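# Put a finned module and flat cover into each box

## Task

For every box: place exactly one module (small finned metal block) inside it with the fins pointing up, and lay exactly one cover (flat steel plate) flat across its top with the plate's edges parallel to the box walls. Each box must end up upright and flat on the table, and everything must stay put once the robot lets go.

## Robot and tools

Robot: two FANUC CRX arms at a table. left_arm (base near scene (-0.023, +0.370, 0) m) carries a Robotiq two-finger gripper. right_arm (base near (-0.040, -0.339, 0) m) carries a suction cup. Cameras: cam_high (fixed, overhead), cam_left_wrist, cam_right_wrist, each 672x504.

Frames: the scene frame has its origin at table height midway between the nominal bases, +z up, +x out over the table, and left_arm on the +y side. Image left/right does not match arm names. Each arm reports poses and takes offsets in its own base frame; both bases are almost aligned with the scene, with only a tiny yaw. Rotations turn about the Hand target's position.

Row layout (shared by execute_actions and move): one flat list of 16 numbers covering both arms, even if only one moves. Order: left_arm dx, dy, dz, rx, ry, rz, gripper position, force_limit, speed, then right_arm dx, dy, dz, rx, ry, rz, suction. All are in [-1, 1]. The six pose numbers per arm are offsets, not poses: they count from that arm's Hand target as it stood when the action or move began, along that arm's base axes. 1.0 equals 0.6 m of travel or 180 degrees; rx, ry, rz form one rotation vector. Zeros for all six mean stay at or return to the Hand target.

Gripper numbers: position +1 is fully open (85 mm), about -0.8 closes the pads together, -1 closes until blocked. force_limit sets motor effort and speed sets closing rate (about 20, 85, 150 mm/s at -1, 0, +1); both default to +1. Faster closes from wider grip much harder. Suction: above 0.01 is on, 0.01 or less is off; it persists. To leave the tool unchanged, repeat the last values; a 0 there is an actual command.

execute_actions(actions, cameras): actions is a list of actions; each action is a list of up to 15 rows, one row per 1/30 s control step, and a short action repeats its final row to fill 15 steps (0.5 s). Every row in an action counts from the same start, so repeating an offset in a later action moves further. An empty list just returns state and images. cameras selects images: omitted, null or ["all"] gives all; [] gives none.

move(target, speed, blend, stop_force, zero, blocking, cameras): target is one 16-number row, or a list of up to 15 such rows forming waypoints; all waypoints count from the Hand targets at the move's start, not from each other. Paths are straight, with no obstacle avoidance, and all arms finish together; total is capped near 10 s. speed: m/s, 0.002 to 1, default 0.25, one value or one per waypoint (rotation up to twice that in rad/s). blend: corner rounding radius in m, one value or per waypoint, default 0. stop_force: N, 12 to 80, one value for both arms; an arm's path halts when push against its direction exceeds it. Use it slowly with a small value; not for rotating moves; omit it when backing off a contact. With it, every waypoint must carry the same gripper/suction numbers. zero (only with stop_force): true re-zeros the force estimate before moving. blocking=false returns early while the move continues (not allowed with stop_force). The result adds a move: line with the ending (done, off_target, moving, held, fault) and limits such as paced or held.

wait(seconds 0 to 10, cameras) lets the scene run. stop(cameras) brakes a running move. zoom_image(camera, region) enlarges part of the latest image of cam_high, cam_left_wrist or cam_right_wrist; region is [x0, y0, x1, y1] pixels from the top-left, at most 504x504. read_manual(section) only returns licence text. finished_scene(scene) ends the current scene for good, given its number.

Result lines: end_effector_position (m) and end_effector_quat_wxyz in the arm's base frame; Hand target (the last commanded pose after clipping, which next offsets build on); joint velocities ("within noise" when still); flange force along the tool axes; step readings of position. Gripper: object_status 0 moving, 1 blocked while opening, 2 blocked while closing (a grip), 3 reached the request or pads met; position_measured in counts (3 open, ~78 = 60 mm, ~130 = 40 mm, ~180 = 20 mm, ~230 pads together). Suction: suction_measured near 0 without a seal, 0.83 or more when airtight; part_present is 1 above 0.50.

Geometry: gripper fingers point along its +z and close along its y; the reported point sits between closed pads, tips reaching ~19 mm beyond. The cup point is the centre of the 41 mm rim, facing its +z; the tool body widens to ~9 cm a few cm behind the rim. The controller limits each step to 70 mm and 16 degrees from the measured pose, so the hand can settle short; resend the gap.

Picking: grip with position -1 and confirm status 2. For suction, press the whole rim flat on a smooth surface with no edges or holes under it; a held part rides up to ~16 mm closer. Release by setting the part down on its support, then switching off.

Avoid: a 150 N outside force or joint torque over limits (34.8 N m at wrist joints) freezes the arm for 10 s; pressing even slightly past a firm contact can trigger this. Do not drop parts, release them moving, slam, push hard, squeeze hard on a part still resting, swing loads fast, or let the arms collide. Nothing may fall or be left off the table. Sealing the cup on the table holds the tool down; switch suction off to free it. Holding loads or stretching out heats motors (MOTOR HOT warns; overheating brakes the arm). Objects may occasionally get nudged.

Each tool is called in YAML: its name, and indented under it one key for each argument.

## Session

execute_actions:
  actions: []

zoom_image:
  camera: "cam_high"
  region: [250, 150, 450, 310]

Scene clock: 0.00 s.
left_arm: end_effector_position=(+0.9268, +0.2736, +0.2811) position_measured=3 object_status=3 end_effector_quat_wxyz=(-0.161, +0.586, +0.479, +0.633) | right_arm: end_effector_position=(+0.0476, -0.2411, +0.1146) suction_measured=0.00 part_present=0 end_effector_quat_wxyz=(+0.216, +0.795, -0.067, +0.563)
Joint positions: left_arm=[0.068 0.866 0.873 -1.374 -0.877 -1.267] | right_arm=[-2.386 0.079 -0.762 -1.118 -1.596 -0.389]
Joint velocities: within noise
Flange force (N): no reading
Hand target: left_arm +0.9268, +0.2736, +0.2811; -0.161, +0.586, +0.479, +0.633 | right_arm +0.0476, -0.2411, +0.1146; +0.216, +0.795, -0.067, +0.563
camera_calibration:
cam_left_wrist: T_world_to_cam=[[0.795962, -0.491153, 0.353854, -0.689579], [0.0116417, -0.57202, -0.820157, 0.397209], [0.605235, 0.656933, -0.449589, -0.486003], [0, 0, 0, 1]] pos_world=[0.8384, 0.207794, 0.351282]
cam_right_wrist: T_world_to_cam=[[0.330341, 0.901365, -0.280028, 0.242077], [-0.09112, 0.325753, 0.941054, 0.000957803], [0.939453, -0.285352, 0.189742, -0.0610941], [0, 0, 0, 1]] pos_world=[-0.0224856, -0.235945, 0.0784791]

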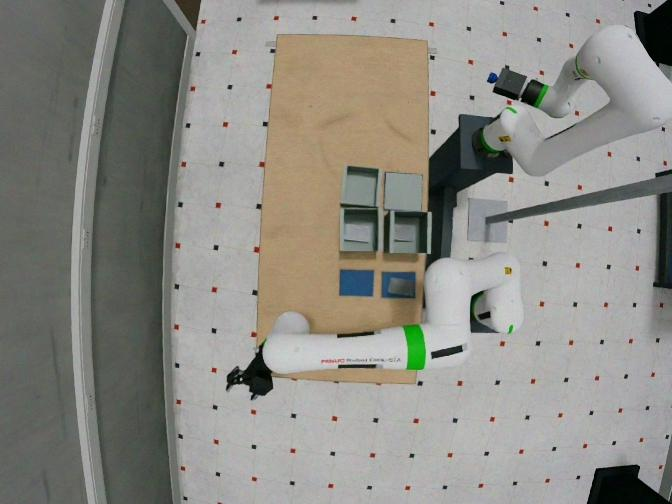

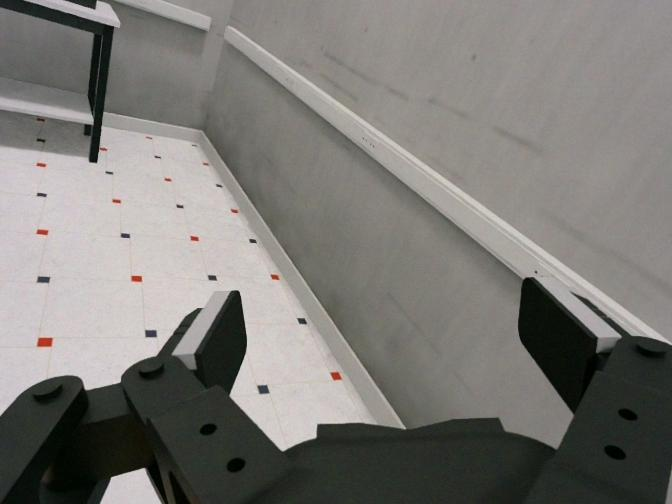

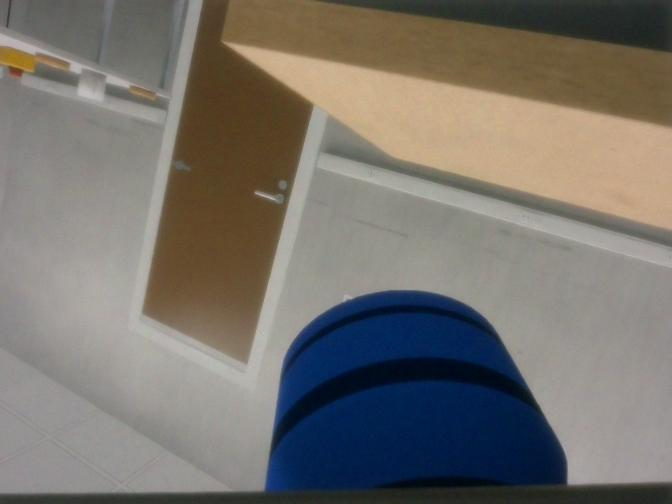

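Scaled by 2.520 from the camera's 672x504 image, which has a finer 960x720 frame.

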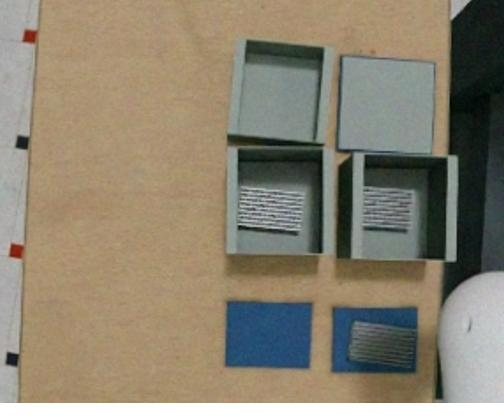

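move:
  target:
    - [-0.5,-0.2,0.25,-0.246,-0.0625,0.2275,1,-0.8,-1,0,0,0,0,0,0,0]
    - [-0.94,-0.65,0.2,-0.492,-0.125,0.455,1,-0.8,-1,0,0,0,0,0,0,0]
  blend: 0.05

zoom_image:
  camera: "cam_left_wrist"
  region: [50, 0, 554, 400]

Scene clock: 30.20 s.
left_arm: end_effector_position=(+0.4136, -0.0813, +0.3903) position_measured=3 object_status=3 end_effector_quat_wxyz=(+0.000, +0.000, +1.000, +0.000) | right_arm: end_effector_position=(+0.0476, -0.2411, +0.1146) suction_measured=0.00 part_present=0 end_effector_quat_wxyz=(+0.216, +0.795, -0.067, +0.563)
Joint positions: left_arm=[0.119 -0.037 0.217 0 -1.825 -0.12] | right_arm=[-2.386 0.079 -0.762 -1.118 -1.596 -0.389]
Joint velocities: within noise
Flange force (N): left_arm=[-1.7 4.2 3.1] | right_arm=[-0.3 1.9 -2.3]
Hand target: left_arm +0.4136, -0.0813, +0.3903; +0.000, +0.000, +1.000, +0.000 | right_arm +0.0476, -0.2411, +0.1146; +0.216, +0.795, -0.067, +0.563
Off the commanded pose: left_arm 0.000 m, 0 deg | right_arm 0.000 m, 0 deg.
move: done
camera_calibration:
cam_left_wrist: T_world_to_cam=[[0.0670884, 0.997426, -0.0253014, 0.076397], [0.942819, -0.0550768, 0.328724, -0.501798], [0.326484, -0.0459082, -0.944087, 0.357959], [0, 0, 0, 1]] pos_world=[0.351111, -0.0874045, 0.504831]
cam_right_wrist: T_world_to_cam=[[0.330341, 0.901365, -0.280028, 0.242077], [-0.09112, 0.325753, 0.941054, 0.000957803], [0.939453, -0.285352, 0.189742, -0.0610941], [0, 0, 0, 1]] pos_world=[-0.0224856, -0.235945, 0.0784791]

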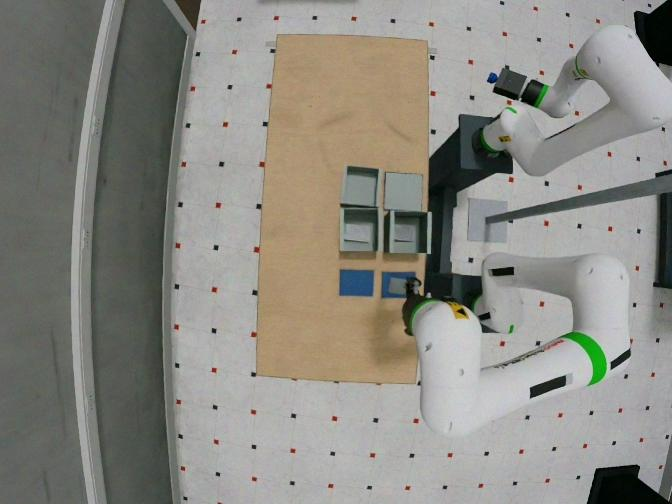

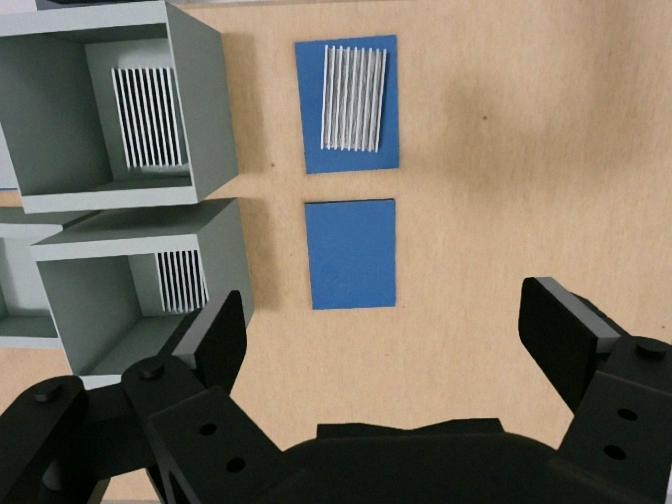

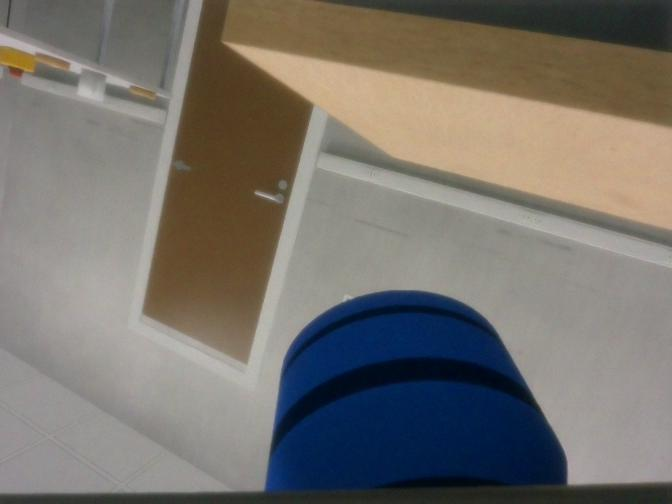

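Scaled by 1.000.

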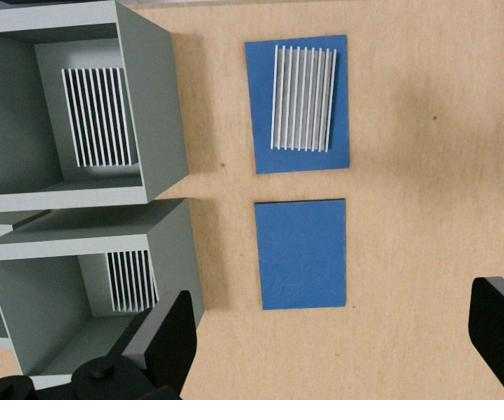

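move:
  target:
    - [0,0,0,0,0,0,1,-0.8,-1,-0.16,-0.26,0.47,0.16,-0.06,-0.23,0]
    - [0,0,0,0,0,0,1,-0.8,-1,0.42,-0.26,0.55,0.35,-0.135,-0.5,0]
    - [0,0,0,0,0,0,1,-0.8,-1,0.79,0.48,0.5,0.540,-0.207,-0.763,0]
  blend: 0.06

Scene clock: 45.90 s.
left_arm: end_effector_position=(+0.4136, -0.0813, +0.3903) position_measured=3 object_status=3 end_effector_quat_wxyz=(+0.000, +0.000, +1.000, +0.000) | right_arm: end_effector_position=(+0.5216, +0.0469, +0.4146) suction_measured=0.00 part_present=0 end_effector_quat_wxyz=(+0.000, +0.000, +1.000, +0.001)
Joint positions: left_arm=[0.119 -0.037 0.217 0 -1.825 -0.12] | right_arm=[-0.162 0.237 0.534 -3.143 1.868 -2.98]
Joint velocities: within noise
Flange force (N): left_arm=[-2.4 4.3 3.0] | right_arm=[-4.5 -1.0 -5.7]
Hand target: left_arm +0.4136, -0.0813, +0.3903; +0.000, +0.000, +1.000, +0.000 | right_arm +0.5216, +0.0469, +0.4146; +0.000, +0.000, +1.000, +0.001
Off the commanded pose: left_arm 0.000 m, 0 deg | right_arm 0.000 m, 0 deg.
move: done; limits=paced
camera_calibration:
cam_left_wrist: T_world_to_cam=[[0.0670884, 0.997426, -0.0253014, 0.0764062], [0.942819, -0.0550768, 0.328724, -0.501737], [0.326484, -0.0459082, -0.944087, 0.358086], [0, 0, 0, 1]] pos_world=[0.351011, -0.0874045, 0.504931]
cam_right_wrist: T_world_to_cam=[[0.0174508, -0.999745, 0.0143503, 0.0401084], [-0.881268, -0.0086, 0.472538, 0.290038], [-0.472294, -0.0208926, -0.881194, 0.686791], [0, 0, 0, 1]] pos_world=[0.579269, 0.0569414, 0.467566]

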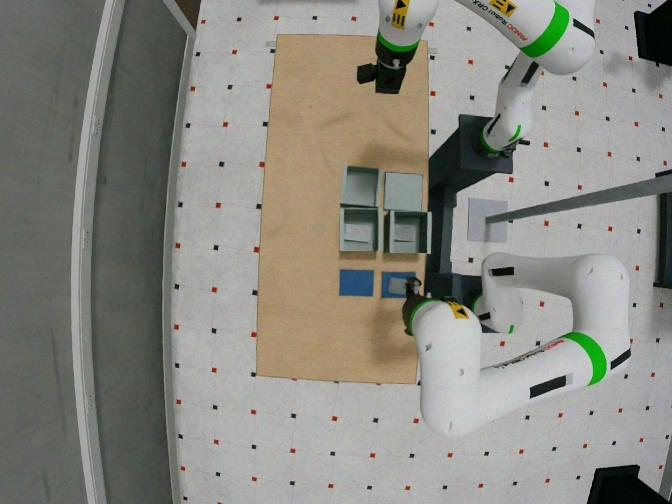

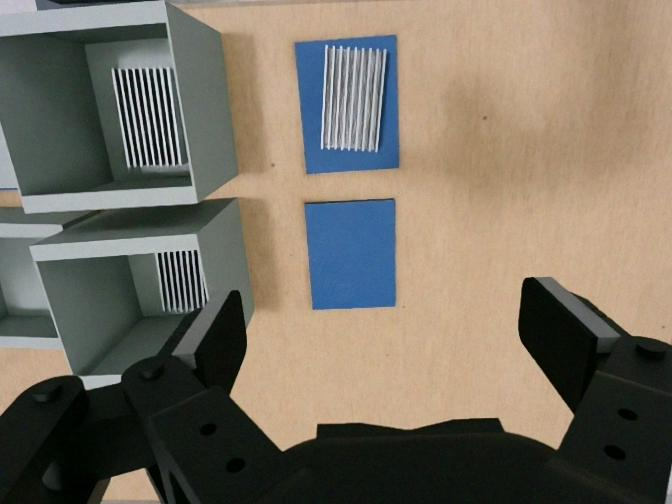

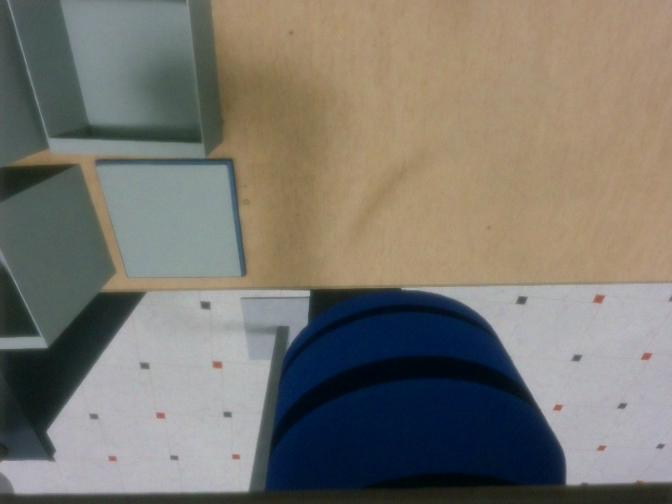

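zoom_image:
  camera: "cam_left_wrist"
  region: [0, 0, 250, 200]

zoom_image:
  camera: "cam_right_wrist"
  region: [0, 0, 260, 300]

zoom_image:
  camera: "cam_high"
  region: [330, 160, 440, 270]

zoom_image:
  camera: "cam_left_wrist"
  region: [0, 190, 260, 400]

Scaled by 2.016 from the camera's 672x504 image, which has a finer 960x720 frame.

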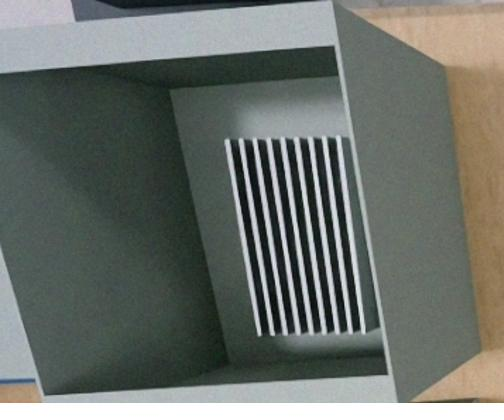

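Scaled by 1.680 from the camera's 672x504 image, which has a finer 960x720 frame.

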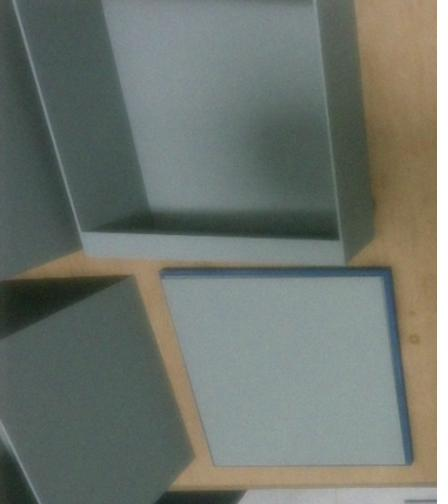

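Scaled by 4.582 from the camera's 672x504 image, which has a finer 960x720 frame.

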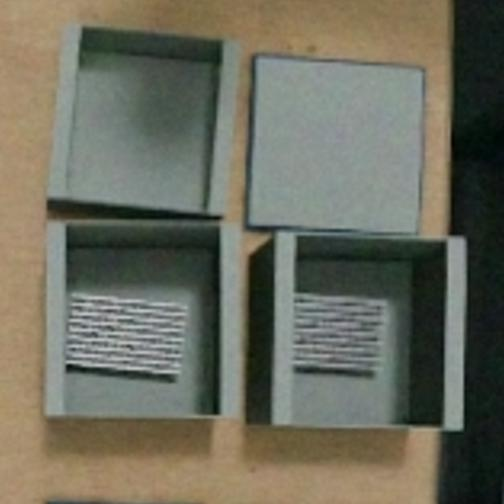

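Scaled by 1.938 from the camera's 672x504 image, which has a finer 960x720 frame.

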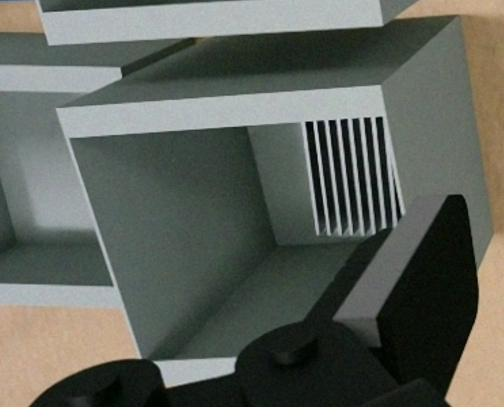

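zoom_image:
  camera: "cam_left_wrist"
  region: [280, 20, 430, 180]

Scaled by 3.150 from the camera's 672x504 image, which has a finer 960x720 frame.

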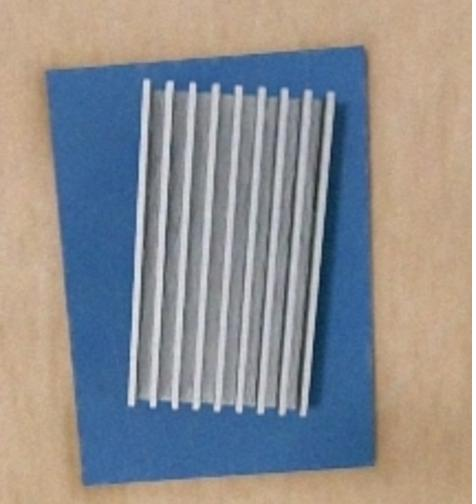

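move:
  target: [-0.112,-0.002,-0.439,0,0,-0.0408,1,-0.8,-1,0,0,0,0,0,0,0]
  cameras: ["cam_left_wrist"]

Scene clock: 82.23 s.
left_arm: end_effector_position=(+0.3464, -0.0825, +0.1269) position_measured=3 object_status=3 end_effector_quat_wxyz=(+0.000, +0.064, +0.998, +0.000) | right_arm: end_effector_position=(+0.5216, +0.0469, +0.4146) suction_measured=0.00 part_present=0 end_effector_quat_wxyz=(+0.000, +0.000, +1.000, +0.001)
Joint positions: left_arm=[0.14 -0.176 -0.531 0 -1.216 -0.268] | right_arm=[-0.162 0.237 0.534 -3.143 1.868 -2.98]
Joint velocities: within noise
Flange force (N): left_arm=[-1.3 5.4 5.4] | right_arm=[-4.8 -1.0 -5.8]
Hand target: left_arm +0.3464, -0.0825, +0.1269; +0.000, +0.064, +0.998, +0.000 | right_arm +0.5216, +0.0469, +0.4146; +0.000, +0.000, +1.000, +0.001
Off the commanded pose: left_arm 0.000 m, 0 deg | right_arm 0.000 m, 0 deg.
move: done
camera_calibration:
cam_left_wrist: T_world_to_cam=[[0.194023, 0.980671, -0.0252738, 0.0300849], [0.928031, -0.175136, 0.328764, -0.356689], [0.317983, -0.0872427, -0.944074, 0.13082], [0, 0, 0, 1]] pos_world=[0.283583, -0.0805593, 0.241531]
Images, in order (width x height): cam_left_wrist 672x504.

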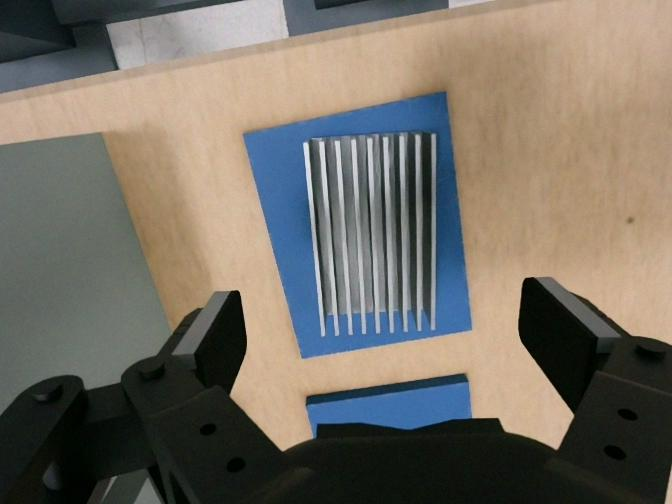

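move:
  target: [0.0083,0.0083,-0.1653,0,0,0,1,-0.8,-1,0,0,0,0,0,0,0]
  speed: 0.08
  stop_force: 20
  cameras: ["cam_left_wrist"]

Scene clock: 87.53 s.
left_arm: end_effector_position=(+0.3513, -0.0775, +0.0277) position_measured=3 object_status=3 end_effector_quat_wxyz=(+0.000, +0.064, +0.998, +0.000) | right_arm: end_effector_position=(+0.5216, +0.0469, +0.4146) suction_measured=0.00 part_present=0 end_effector_quat_wxyz=(+0.000, +0.000, +1.000, +0.001)
Joint positions: left_arm=[0.152 -0.026 -0.661 0 -0.937 -0.281] | right_arm=[-0.162 0.237 0.534 -3.143 1.868 -2.98]
Joint velocities: within noise
Flange force (N): left_arm=[-1.8 4.1 5.1] | right_arm=[-3.9 -1.1 -5.2]
Hand target: left_arm +0.3513, -0.0775, +0.0277; +0.000, +0.064, +0.998, +0.000 | right_arm +0.5216, +0.0469, +0.4146; +0.000, +0.000, +1.000, +0.001
Off the commanded pose: left_arm 0.000 m, 0 deg | right_arm 0.000 m, 0 deg.
move: done
camera_calibration:
cam_left_wrist: T_world_to_cam=[[0.194055, 0.980663, -0.0253662, 0.0217073], [0.928026, -0.175135, 0.32878, -0.327841], [0.31798, -0.087342, -0.944066, 0.0360062], [0, 0, 0, 1]] pos_world=[0.288583, -0.0755591, 0.142331]
Images, in order (width x height): cam_left_wrist 672x504.

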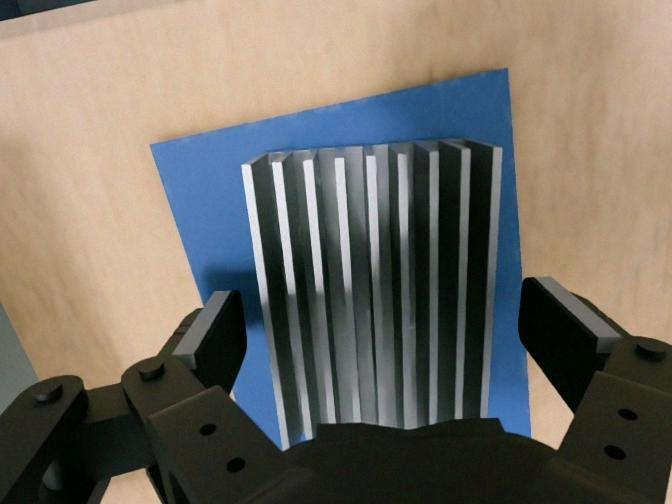

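move:
  target:
    - [0,-0.002,0,0,0,0,1,-0.8,-1,0,0,0,0,0,0,0]
    - [0,-0.002,0,0,0,0,-1,-0.8,-1,0,0,0,0,0,0,0]
  speed: 0.05
  cameras: []

move:
  target:
    - [0,0,0.15,0,0,0,-1,-0.8,-1,0,0,0,0,0,0,0]
    - [0,0,0.5,0,0,0,-1,-0.8,-1,0,0,0,0,0,0,0]
  speed: [0.08,0.2]
  cameras: ["cam_left_wrist"]

Scene clock: 94.33 s.
left_arm: end_effector_position=(+0.3514, -0.0787, +0.0277) position_measured=78 object_status=0 end_effector_quat_wxyz=(+0.000, +0.064, +0.998, +0.000) | right_arm: end_effector_position=(+0.5216, +0.0469, +0.4146) suction_measured=0.00 part_present=0 end_effector_quat_wxyz=(+0.000, +0.000, +1.000, +0.001)
Joint positions: left_arm=[0.149 -0.026 -0.66 0 -0.937 -0.277] | right_arm=[-0.162 0.237 0.534 -3.143 1.868 -2.98]
Joint velocities: within noise
Flange force (N): left_arm=[5.1 5.2 -12.7] | right_arm=[-4.6 -0.7 -5.7]
Hand target: left_arm +0.3513, -0.0787, +0.0277; +0.000, +0.064, +0.998, +0.000 | right_arm +0.5216, +0.0469, +0.4146; +0.000, +0.000, +1.000, +0.001
Off the commanded pose: left_arm 0.000 m, 0 deg | right_arm 0.000 m, 0 deg.
move: done
No camera images: "cameras" was empty.

Scene clock: 97.03 s.
left_arm: end_effector_position=(+0.3513, -0.0787, +0.3277) position_measured=78 object_status=2 end_effector_quat_wxyz=(+0.000, +0.064, +0.998, +0.000) | right_arm: end_effector_position=(+0.5216, +0.0469, +0.4146) suction_measured=0.00 part_present=0 end_effector_quat_wxyz=(+0.000, +0.000, +1.000, +0.001)
Joint positions: left_arm=[0.149 -0.223 -0.094 0 -1.7 -0.278] | right_arm=[-0.162 0.237 0.534 -3.143 1.868 -2.98]
Joint velocities: within noise
Flange force (N): left_arm=[-3.0 5.8 3.5] | right_arm=[-4.0 -1.0 -5.1]
Hand target: left_arm +0.3513, -0.0787, +0.3277; +0.000, +0.064, +0.998, +0.000 | right_arm +0.5216, +0.0469, +0.4146; +0.000, +0.000, +1.000, +0.001
Off the commanded pose: left_arm 0.000 m, 0 deg | right_arm 0.000 m, 0 deg.
move: done
camera_calibration:
cam_left_wrist: T_world_to_cam=[[0.194055, 0.980663, -0.0253662, 0.030494], [0.928026, -0.175135, 0.32878, -0.426685], [0.31798, -0.087342, -0.944066, 0.319121], [0, 0, 0, 1]] pos_world=[0.288583, -0.0767591, 0.442331]
Images, in order (width x height): cam_left_wrist 672x504.

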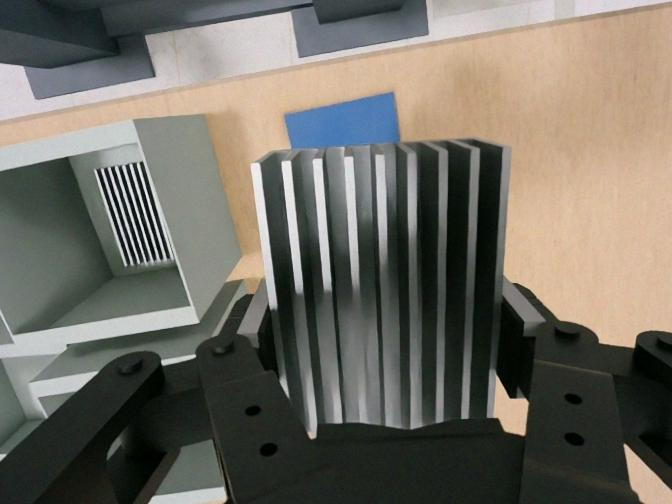

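move:
  target: [0.27,-0.663,0.02,0,0,0.0408,-1,-0.8,-1,-0.1,-0.4,0,0,0,0,0]
  cameras: ["cam_left_wrist","cam_high"]

zoom_image:
  camera: "cam_left_wrist"
  region: [180, 50, 480, 290]

Scene clock: 104.30 s.
left_arm: end_effector_position=(+0.5133, -0.4765, +0.3397) position_measured=78 object_status=2 end_effector_quat_wxyz=(+0.000, +0.000, +1.000, +0.000) | right_arm: end_effector_position=(+0.4616, -0.1931, +0.4146) suction_measured=0.00 part_present=0 end_effector_quat_wxyz=(+0.000, +0.000, +1.000, +0.001)
Joint positions: left_arm=[-0.561 0.831 1.289 0 -2.03 0.561] | right_arm=[-0.66 0.173 0.457 -3.143 1.856 -2.482]
Joint velocities: within noise
Flange force (N): left_arm=no reading | right_arm=[-3.8 -3.0 -6.1]
Hand target: left_arm +0.5133, -0.4765, +0.3397; +0.000, +0.000, +1.000, +0.000 | right_arm +0.4616, -0.1931, +0.4146; +0.000, +0.000, +1.000, +0.001
Off the commanded pose: left_arm 0.000 m, 0 deg | right_arm 0.000 m, 0 deg.
move: done
camera_calibration:
cam_left_wrist: T_world_to_cam=[[0.0670665, 0.997422, -0.025509, 0.462613], [0.942748, -0.0549775, 0.328942, -0.600944], [0.326692, -0.0461096, -0.944005, 0.259271], [0, 0, 0, 1]] pos_world=[0.450811, -0.482504, 0.45423]
Images, in order (width x height): cam_high 672x504, cam_left_wrist 672x504.

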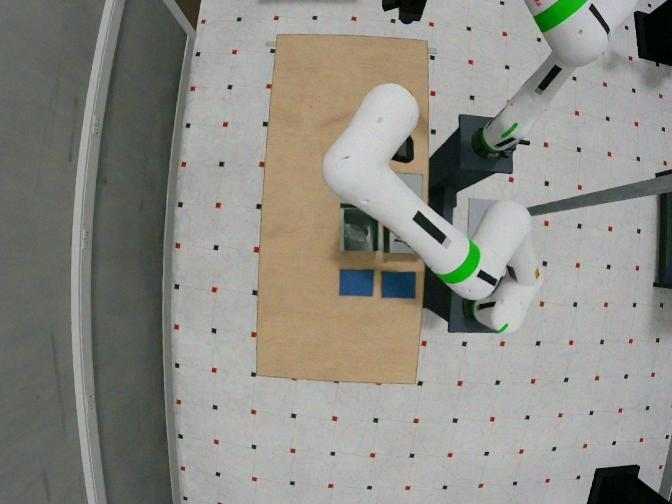

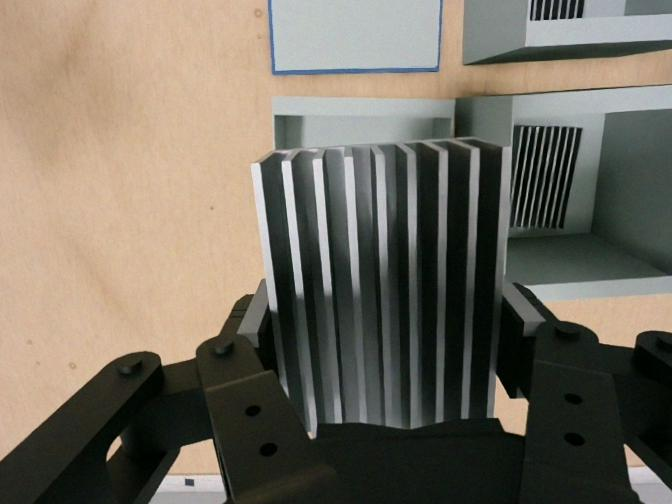

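Scaled by 1.680 from the camera's 672x504 image, which has a finer 960x720 frame.

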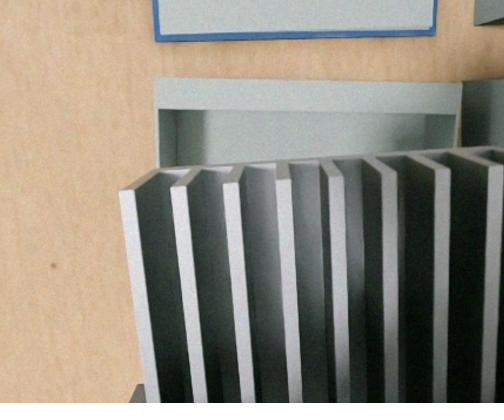

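move:
  target: [0.0142,0.0015,-0.27,0,0,-0.0261,-1,-0.8,-1,0,0,0,0,0,0,0]
  cameras: ["cam_left_wrist"]

zoom_image:
  camera: "cam_left_wrist"
  region: [180, 0, 580, 300]

Scene clock: 115.40 s.
left_arm: end_effector_position=(+0.5219, -0.4756, +0.1777) position_measured=78 object_status=2 end_effector_quat_wxyz=(+0.000, +0.041, +0.999, +0.000) | right_arm: end_effector_position=(+0.4616, -0.1931, +0.4146) suction_measured=0.00 part_present=0 end_effector_quat_wxyz=(+0.000, +0.000, +1.000, +0.001)
Joint positions: left_arm=[-0.554 0.7 0.68 0 -1.551 0.471] | right_arm=[-0.66 0.173 0.457 -3.143 1.856 -2.482]
Joint velocities: within noise
Flange force (N): left_arm=[-7.9 -2.8 4.3] | right_arm=[-3.5 -2.7 -5.6]
Hand target: left_arm +0.5219, -0.4756, +0.1777; +0.000, +0.041, +0.999, +0.000 | right_arm +0.4616, -0.1931, +0.4146; +0.000, +0.000, +1.000, +0.001
Off the commanded pose: left_arm 0.000 m, 0 deg | right_arm 0.000 m, 0 deg.
move: done
camera_calibration:
cam_left_wrist: T_world_to_cam=[[0.148547, 0.988581, -0.0253081, 0.410333], [0.935118, -0.132096, 0.328793, -0.588368], [0.321696, -0.0725073, -0.944063, 0.093738], [0, 0, 0, 1]] pos_world=[0.459085, -0.476572, 0.292331]
Images, in order (width x height): cam_left_wrist 672x504.

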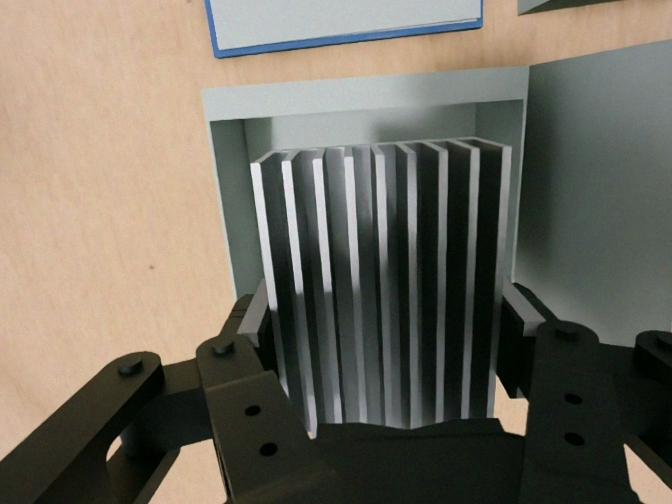

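Scaled by 1.260 from the camera's 672x504 image, which has a finer 960x720 frame.

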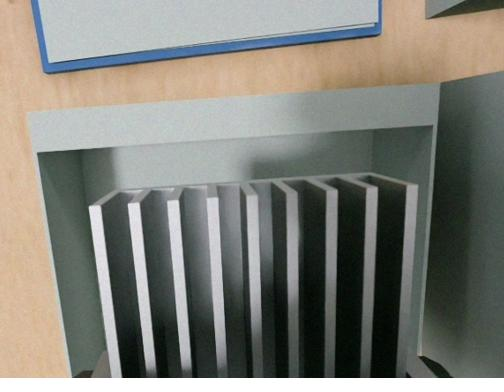

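move:
  target: [0.002,0.002,-0.205,0,0,0,-1,-0.8,-1,0,0,0,0,0,0,0]
  speed: 0.12
  cameras: ["cam_left_wrist"]

move:
  target: [0,0,-0.05,0,0,0,-1,-0.8,-1,0,0,0,0,0,0,0]
  speed: 0.02
  cameras: []

move:
  target: [0,0,-0.03,0,0,0,-1,-0.8,-1,0,0,0,0,0,0,0]
  speed: 0.005
  stop_force: 12
  cameras: ["cam_left_wrist"]

Scene clock: 121.93 s.
left_arm: end_effector_position=(+0.5231, -0.4744, +0.0547) position_measured=78 object_status=2 end_effector_quat_wxyz=(+0.000, +0.041, +0.999, +0.000) | right_arm: end_effector_position=(+0.4616, -0.1931, +0.4146) suction_measured=0.00 part_present=0 end_effector_quat_wxyz=(+0.000, +0.000, +1.000, +0.001)
Joint positions: left_arm=[-0.551 0.753 0.477 0 -1.295 0.469] | right_arm=[-0.66 0.173 0.457 -3.143 1.856 -2.482]
Joint velocities: within noise
Flange force (N): left_arm=[-5.6 -1.3 6.2] | right_arm=[-3.0 -2.8 -5.6]
Hand target: left_arm +0.5231, -0.4744, +0.0547; +0.000, +0.041, +0.999, +0.000 | right_arm +0.4616, -0.1931, +0.4146; +0.000, +0.000, +1.000, +0.001
Off the commanded pose: left_arm 0.000 m, 0 deg | right_arm 0.000 m, 0 deg.
move: done
camera_calibration:
cam_left_wrist: T_world_to_cam=[[0.148547, 0.988581, -0.0253081, 0.405855], [0.935118, -0.132096, 0.328793, -0.54889], [0.321696, -0.0725073, -0.944063, -0.0226808], [0, 0, 0, 1]] pos_world=[0.460285, -0.475372, 0.169331]
Images, in order (width x height): cam_left_wrist 672x504.

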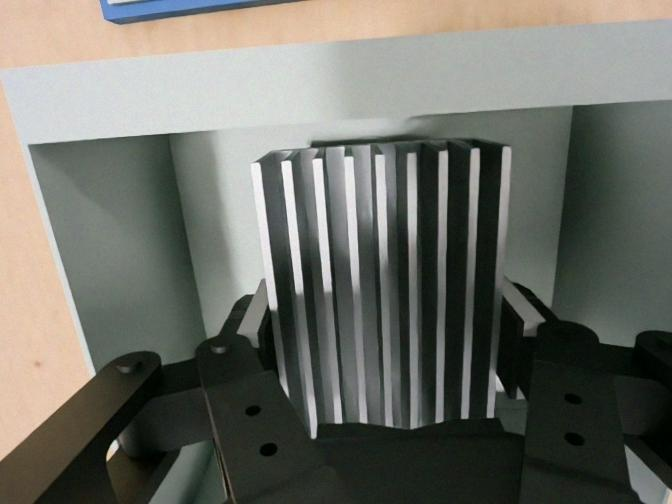

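Scene clock: 123.70 s.
left_arm: end_effector_position=(+0.5231, -0.4744, +0.0247) position_measured=78 object_status=2 end_effector_quat_wxyz=(+0.000, +0.041, +0.999, +0.000) | right_arm: end_effector_position=(+0.4616, -0.1931, +0.4146) suction_measured=0.00 part_present=0 end_effector_quat_wxyz=(+0.000, +0.000, +1.000, +0.001)
Joint positions: left_arm=[-0.551 0.778 0.446 0 -1.239 0.469] | right_arm=[-0.66 0.173 0.457 -3.143 1.856 -2.482]
Joint velocities: within noise
Flange force (N): left_arm=[-5.1 0.0 7.2] | right_arm=[-3.2 -2.7 -5.6]
Hand target: left_arm +0.5231, -0.4744, +0.0247; +0.000, +0.041, +0.999, +0.000 | right_arm +0.4616, -0.1931, +0.4146; +0.000, +0.000, +1.000, +0.001
Off the commanded pose: left_arm 0.000 m, 0 deg | right_arm 0.000 m, 0 deg.
move: done
No camera images: "cameras" was empty.

Scene clock: 125.03 s.
left_arm: end_effector_position=(+0.5231, -0.4744, +0.0211) position_measured=78 object_status=2 end_effector_quat_wxyz=(+0.000, +0.041, +0.999, +0.000) | right_arm: end_effector_position=(+0.4616, -0.1931, +0.4146) suction_measured=0.00 part_present=0 end_effector_quat_wxyz=(+0.000, +0.000, +1.000, +0.001)
Joint positions: left_arm=[-0.551 0.781 0.442 0 -1.232 0.469] | right_arm=[-0.66 0.173 0.457 -3.143 1.856 -2.482]
Joint velocities: within noise
Flange force (N): left_arm=[-0.2 4.8 -10.0] | right_arm=[-2.7 -2.5 -5.0]
Hand target: left_arm +0.5231, -0.4744, +0.0211; +0.000, +0.041, +0.999, +0.000 (not the last commanded pose) | right_arm +0.4616, -0.1931, +0.4146; +0.000, +0.000, +1.000, +0.001
Off the commanded pose: left_arm 0.014 m, 0 deg | right_arm 0.000 m, 0 deg.
move: contact (left_arm)
camera_calibration:
cam_left_wrist: T_world_to_cam=[[0.148581, 0.988574, -0.0254006, 0.404998], [0.935113, -0.132098, 0.328806, -0.537843], [0.321693, -0.0726068, -0.944056, -0.0544486], [0, 0, 0, 1]] pos_world=[0.460285, -0.475371, 0.13573]
Images, in order (width x height): cam_left_wrist 672x504.

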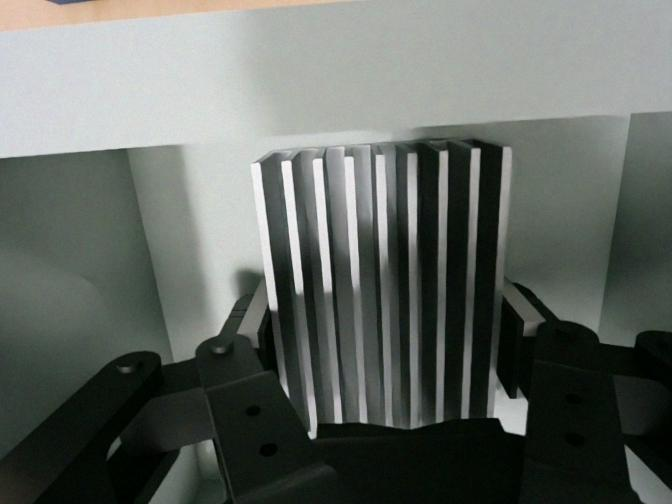

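Release and lift; look down at everything.

move:
  target: [0,0,0,0,0,0,0.68,-0.8,-1,0,0,0,0,0,0,0]
  cameras: []

move:
  target: [0,0,0.5,0,0,0,0.68,-0.8,-1,0,0,0,0,0,0,0]
  speed: 0.15
  cameras: ["cam_left_wrist"]

zoom_image:
  camera: "cam_left_wrist"
  region: [230, 0, 672, 300]

zoom_image:
  camera: "cam_left_wrist"
  region: [230, 0, 480, 80]

Scene clock: 130.63 s.
left_arm: end_effector_position=(+0.5231, -0.4744, +0.0211) position_measured=43 object_status=0 end_effector_quat_wxyz=(+0.000, +0.041, +0.999, +0.000) | right_arm: end_effector_position=(+0.4616, -0.1931, +0.4146) suction_measured=0.00 part_present=0 end_effector_quat_wxyz=(+0.000, +0.000, +1.000, +0.001)
Joint positions: left_arm=[-0.551 0.781 0.442 0 -1.232 0.469] | right_arm=[-0.66 0.173 0.457 -3.143 1.856 -2.482]
Joint velocities: within noise
Flange force (N): left_arm=[-5.5 -0.9 5.6] | right_arm=[-3.1 -2.4 -5.4]
Hand target: left_arm +0.5231, -0.4744, +0.0211; +0.000, +0.041, +0.999, +0.000 | right_arm +0.4616, -0.1931, +0.4146; +0.000, +0.000, +1.000, +0.001
Off the commanded pose: left_arm 0.000 m, 0 deg | right_arm 0.000 m, 0 deg.
move: done
No camera images: "cameras" was empty.

Scene clock: 133.30 s.
left_arm: end_effector_position=(+0.5231, -0.4744, +0.3211) position_measured=44 object_status=3 end_effector_quat_wxyz=(+0.000, +0.041, +0.999, +0.000) | right_arm: end_effector_position=(+0.4616, -0.1931, +0.4146) suction_measured=0.00 part_present=0 end_effector_quat_wxyz=(+0.000, +0.000, +1.000, +0.001)
Joint positions: left_arm=[-0.551 0.813 1.21 0 -1.969 0.469] | right_arm=[-0.66 0.173 0.457 -3.143 1.856 -2.482]
Joint velocities: within noise
Flange force (N): left_arm=no reading | right_arm=[-3.2 -2.6 -5.0]
Hand target: left_arm +0.5231, -0.4744, +0.3211; +0.000, +0.041, +0.999, +0.000 | right_arm +0.4616, -0.1931, +0.4146; +0.000, +0.000, +1.000, +0.001
Off the commanded pose: left_arm 0.000 m, 0 deg | right_arm 0.000 m, 0 deg.
move: done
camera_calibration:
cam_left_wrist: T_world_to_cam=[[0.148578, 0.988575, -0.025388, 0.412614], [0.935072, -0.13209, 0.328925, -0.636514], [0.321814, -0.0726107, -0.944015, 0.228693], [0, 0, 0, 1]] pos_world=[0.460284, -0.475371, 0.43573]
Images, in order (width x height): cam_left_wrist 672x504.

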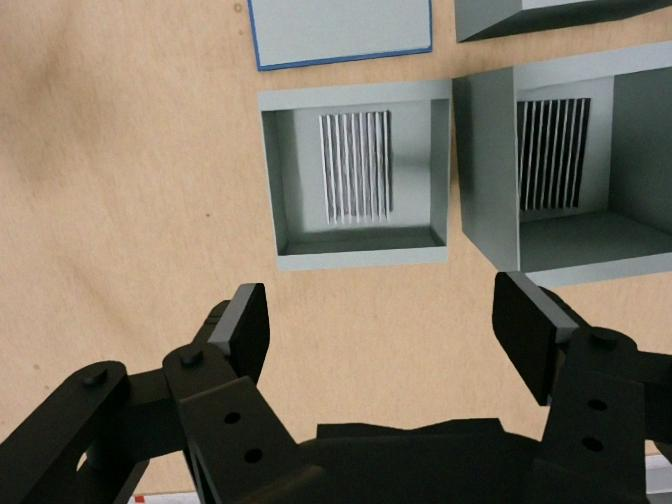

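Scaled by 1.140 from the camera's 672x504 image, which has a finer 960x720 frame.

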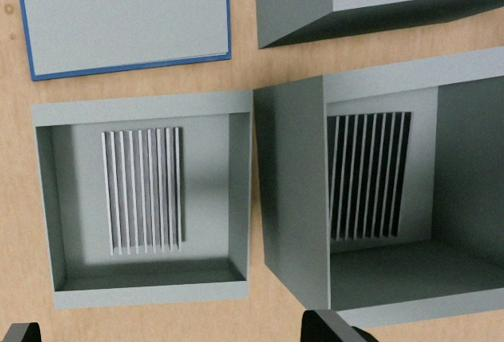

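Scaled by 2.016 from the camera's 672x504 image, which has a finer 960x720 frame.

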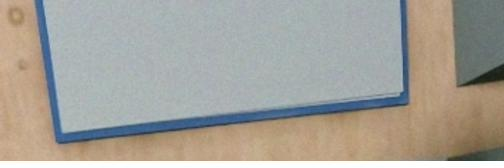

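move:
  target: [-0.02,0.31,-0.05,0,0,0,0.68,-0.8,-1,0,0,0,0,0,0,0]
  cameras: ["cam_left_wrist"]

zoom_image:
  camera: "cam_left_wrist"
  region: [200, 20, 500, 300]

Scene clock: 139.37 s.
left_arm: end_effector_position=(+0.5111, -0.2884, +0.2911) position_measured=44 object_status=3 end_effector_quat_wxyz=(+0.000, +0.041, +0.999, +0.000) | right_arm: end_effector_position=(+0.4616, -0.1931, +0.4146) suction_measured=0.00 part_present=0 end_effector_quat_wxyz=(+0.000, +0.000, +1.000, +0.001)
Joint positions: left_arm=[-0.29 0.358 0.438 0 -1.651 0.208] | right_arm=[-0.66 0.173 0.457 -3.143 1.856 -2.482]
Joint velocities: within noise
Flange force (N): left_arm=[-5.8 1.2 1.4] | right_arm=[-2.8 -2.5 -5.3]
Hand target: left_arm +0.5111, -0.2884, +0.2911; +0.000, +0.041, +0.999, +0.000 | right_arm +0.4616, -0.1931, +0.4146; +0.000, +0.000, +1.000, +0.001
Off the commanded pose: left_arm 0.000 m, 0 deg | right_arm 0.000 m, 0 deg.
move: done
camera_calibration:
cam_left_wrist: T_world_to_cam=[[0.148579, 0.988574, -0.0254013, 0.229765], [0.935114, -0.132096, 0.328806, -0.590828], [0.321693, -0.0726068, -0.944056, 0.217812], [0, 0, 0, 1]] pos_world=[0.448285, -0.289371, 0.40573]
Images, in order (width x height): cam_left_wrist 672x504.

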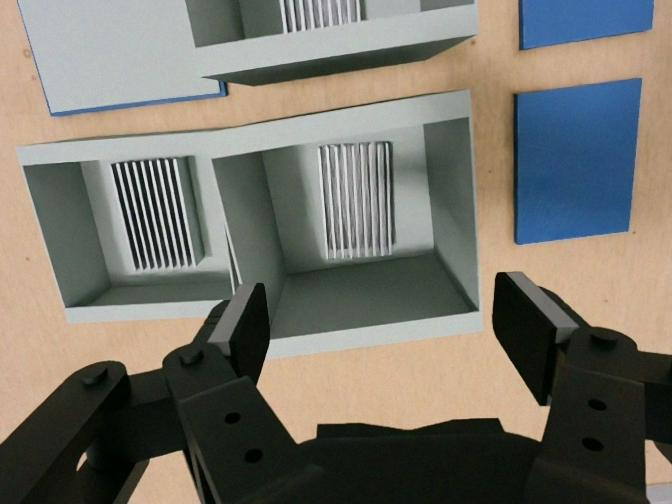

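Scaled by 1.680 from the camera's 672x504 image, which has a finer 960x720 frame.

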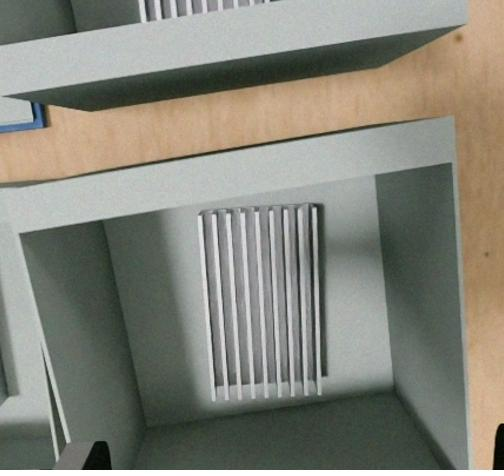

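move:
  target: [-0.38,0.656,0.098,0,0,0,0.68,-0.8,-1,0,0,0,0,0,0,0]
  cameras: []

move:
  target: [0,0,0,0,0,0,0.68,-0.8,-1,0.164,0.472,-0.024,0,0,0,0]
  cameras: ["cam_right_wrist","cam_high"]

zoom_image:
  camera: "cam_right_wrist"
  region: [70, 0, 290, 180]

zoom_image:
  camera: "cam_right_wrist"
  region: [70, 170, 290, 350]

Scene clock: 151.13 s.
left_arm: end_effector_position=(+0.2831, +0.1052, +0.3499) position_measured=44 object_status=3 end_effector_quat_wxyz=(+0.000, +0.041, +0.999, +0.000) | right_arm: end_effector_position=(+0.4616, -0.1931, +0.4146) suction_measured=0.00 part_present=0 end_effector_quat_wxyz=(+0.000, +0.000, +1.000, +0.001)
Joint positions: left_arm=[0.801 -0.366 -0.145 0 -1.792 -0.883] | right_arm=[-0.66 0.173 0.457 -3.143 1.856 -2.482]
Joint velocities: within noise
Flange force (N): left_arm=[2.3 4.3 2.8] | right_arm=[-3.3 -2.7 -5.8]
Hand target: left_arm +0.2831, +0.1052, +0.3499; +0.000, +0.041, +0.999, +0.000 | right_arm +0.4616, -0.1931, +0.4146; +0.000, +0.000, +1.000, +0.001
Off the commanded pose: left_arm 0.000 m, 0 deg | right_arm 0.000 m, 0 deg.
move: done
No camera images: "cameras" was empty.

Scene clock: 152.90 s.
left_arm: end_effector_position=(+0.2831, +0.1052, +0.3499) position_measured=44 object_status=3 end_effector_quat_wxyz=(+0.000, +0.041, +0.999, +0.000) | right_arm: end_effector_position=(+0.5600, +0.0901, +0.4002) suction_measured=0.00 part_present=0 end_effector_quat_wxyz=(+0.000, +0.000, +1.000, +0.001)
Joint positions: left_arm=[0.801 -0.366 -0.145 0 -1.792 -0.883] | right_arm=[-0.072 0.35 0.645 -3.143 1.866 -3.069]
Joint velocities: within noise
Flange force (N): left_arm=[3.5 5.3 2.8] | right_arm=[-5.6 -0.8 -6.0]
Hand target: left_arm +0.2831, +0.1052, +0.3499; +0.000, +0.041, +0.999, +0.000 | right_arm +0.5600, +0.0901, +0.4002; +0.000, +0.000, +1.000, +0.001
Off the commanded pose: left_arm 0.000 m, 0 deg | right_arm 0.000 m, 0 deg.
move: done
camera_calibration:
cam_right_wrist: T_world_to_cam=[[0.0174508, -0.999745, 0.0143503, 0.0828339], [-0.881268, -0.0086, 0.472538, 0.331055], [-0.472294, -0.0208926, -0.881194, 0.69314], [0, 0, 0, 1]] pos_world=[0.617669, 0.100141, 0.453166]
Images, in order (width x height): cam_high 672x504, cam_right_wrist 672x504.

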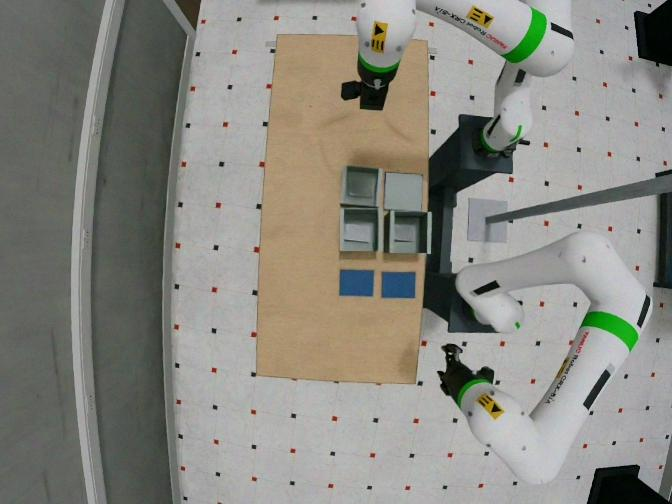

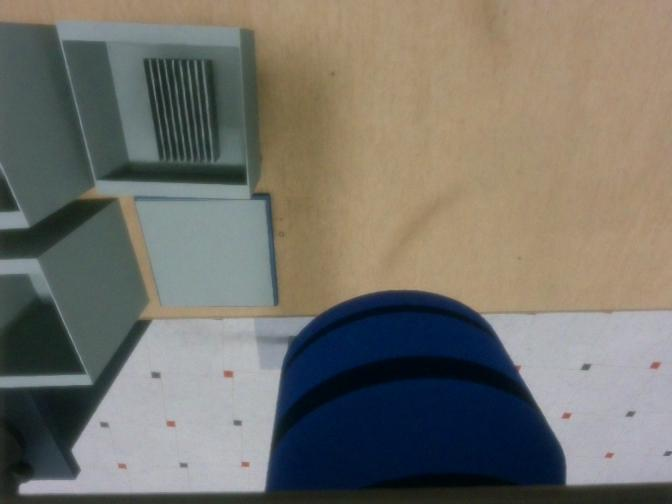

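Scaled by 2.291 from the camera's 672x504 image, which has a finer 960x720 frame.

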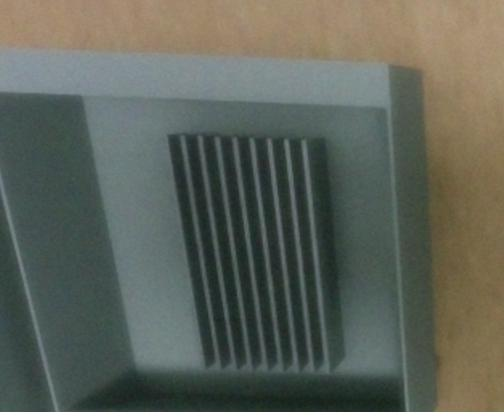

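Scaled by 2.291 from the camera's 672x504 image, which has a finer 960x720 frame.

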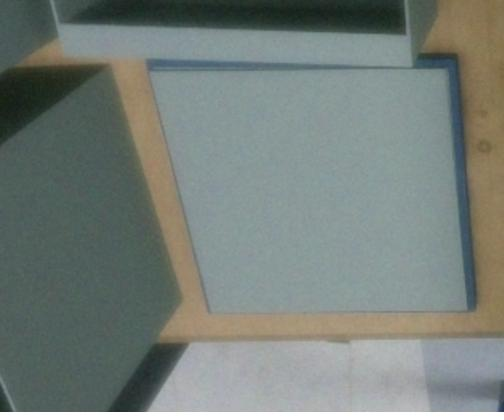

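zoom_image:
  camera: "cam_right_wrist"
  region: [40, 0, 280, 210]

Scaled by 2.100 from the camera's 672x504 image, which has a finer 960x720 frame.

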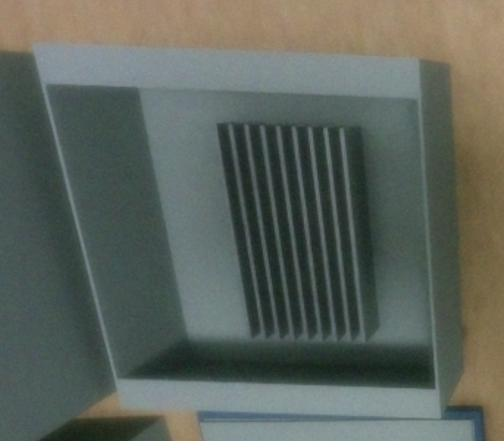

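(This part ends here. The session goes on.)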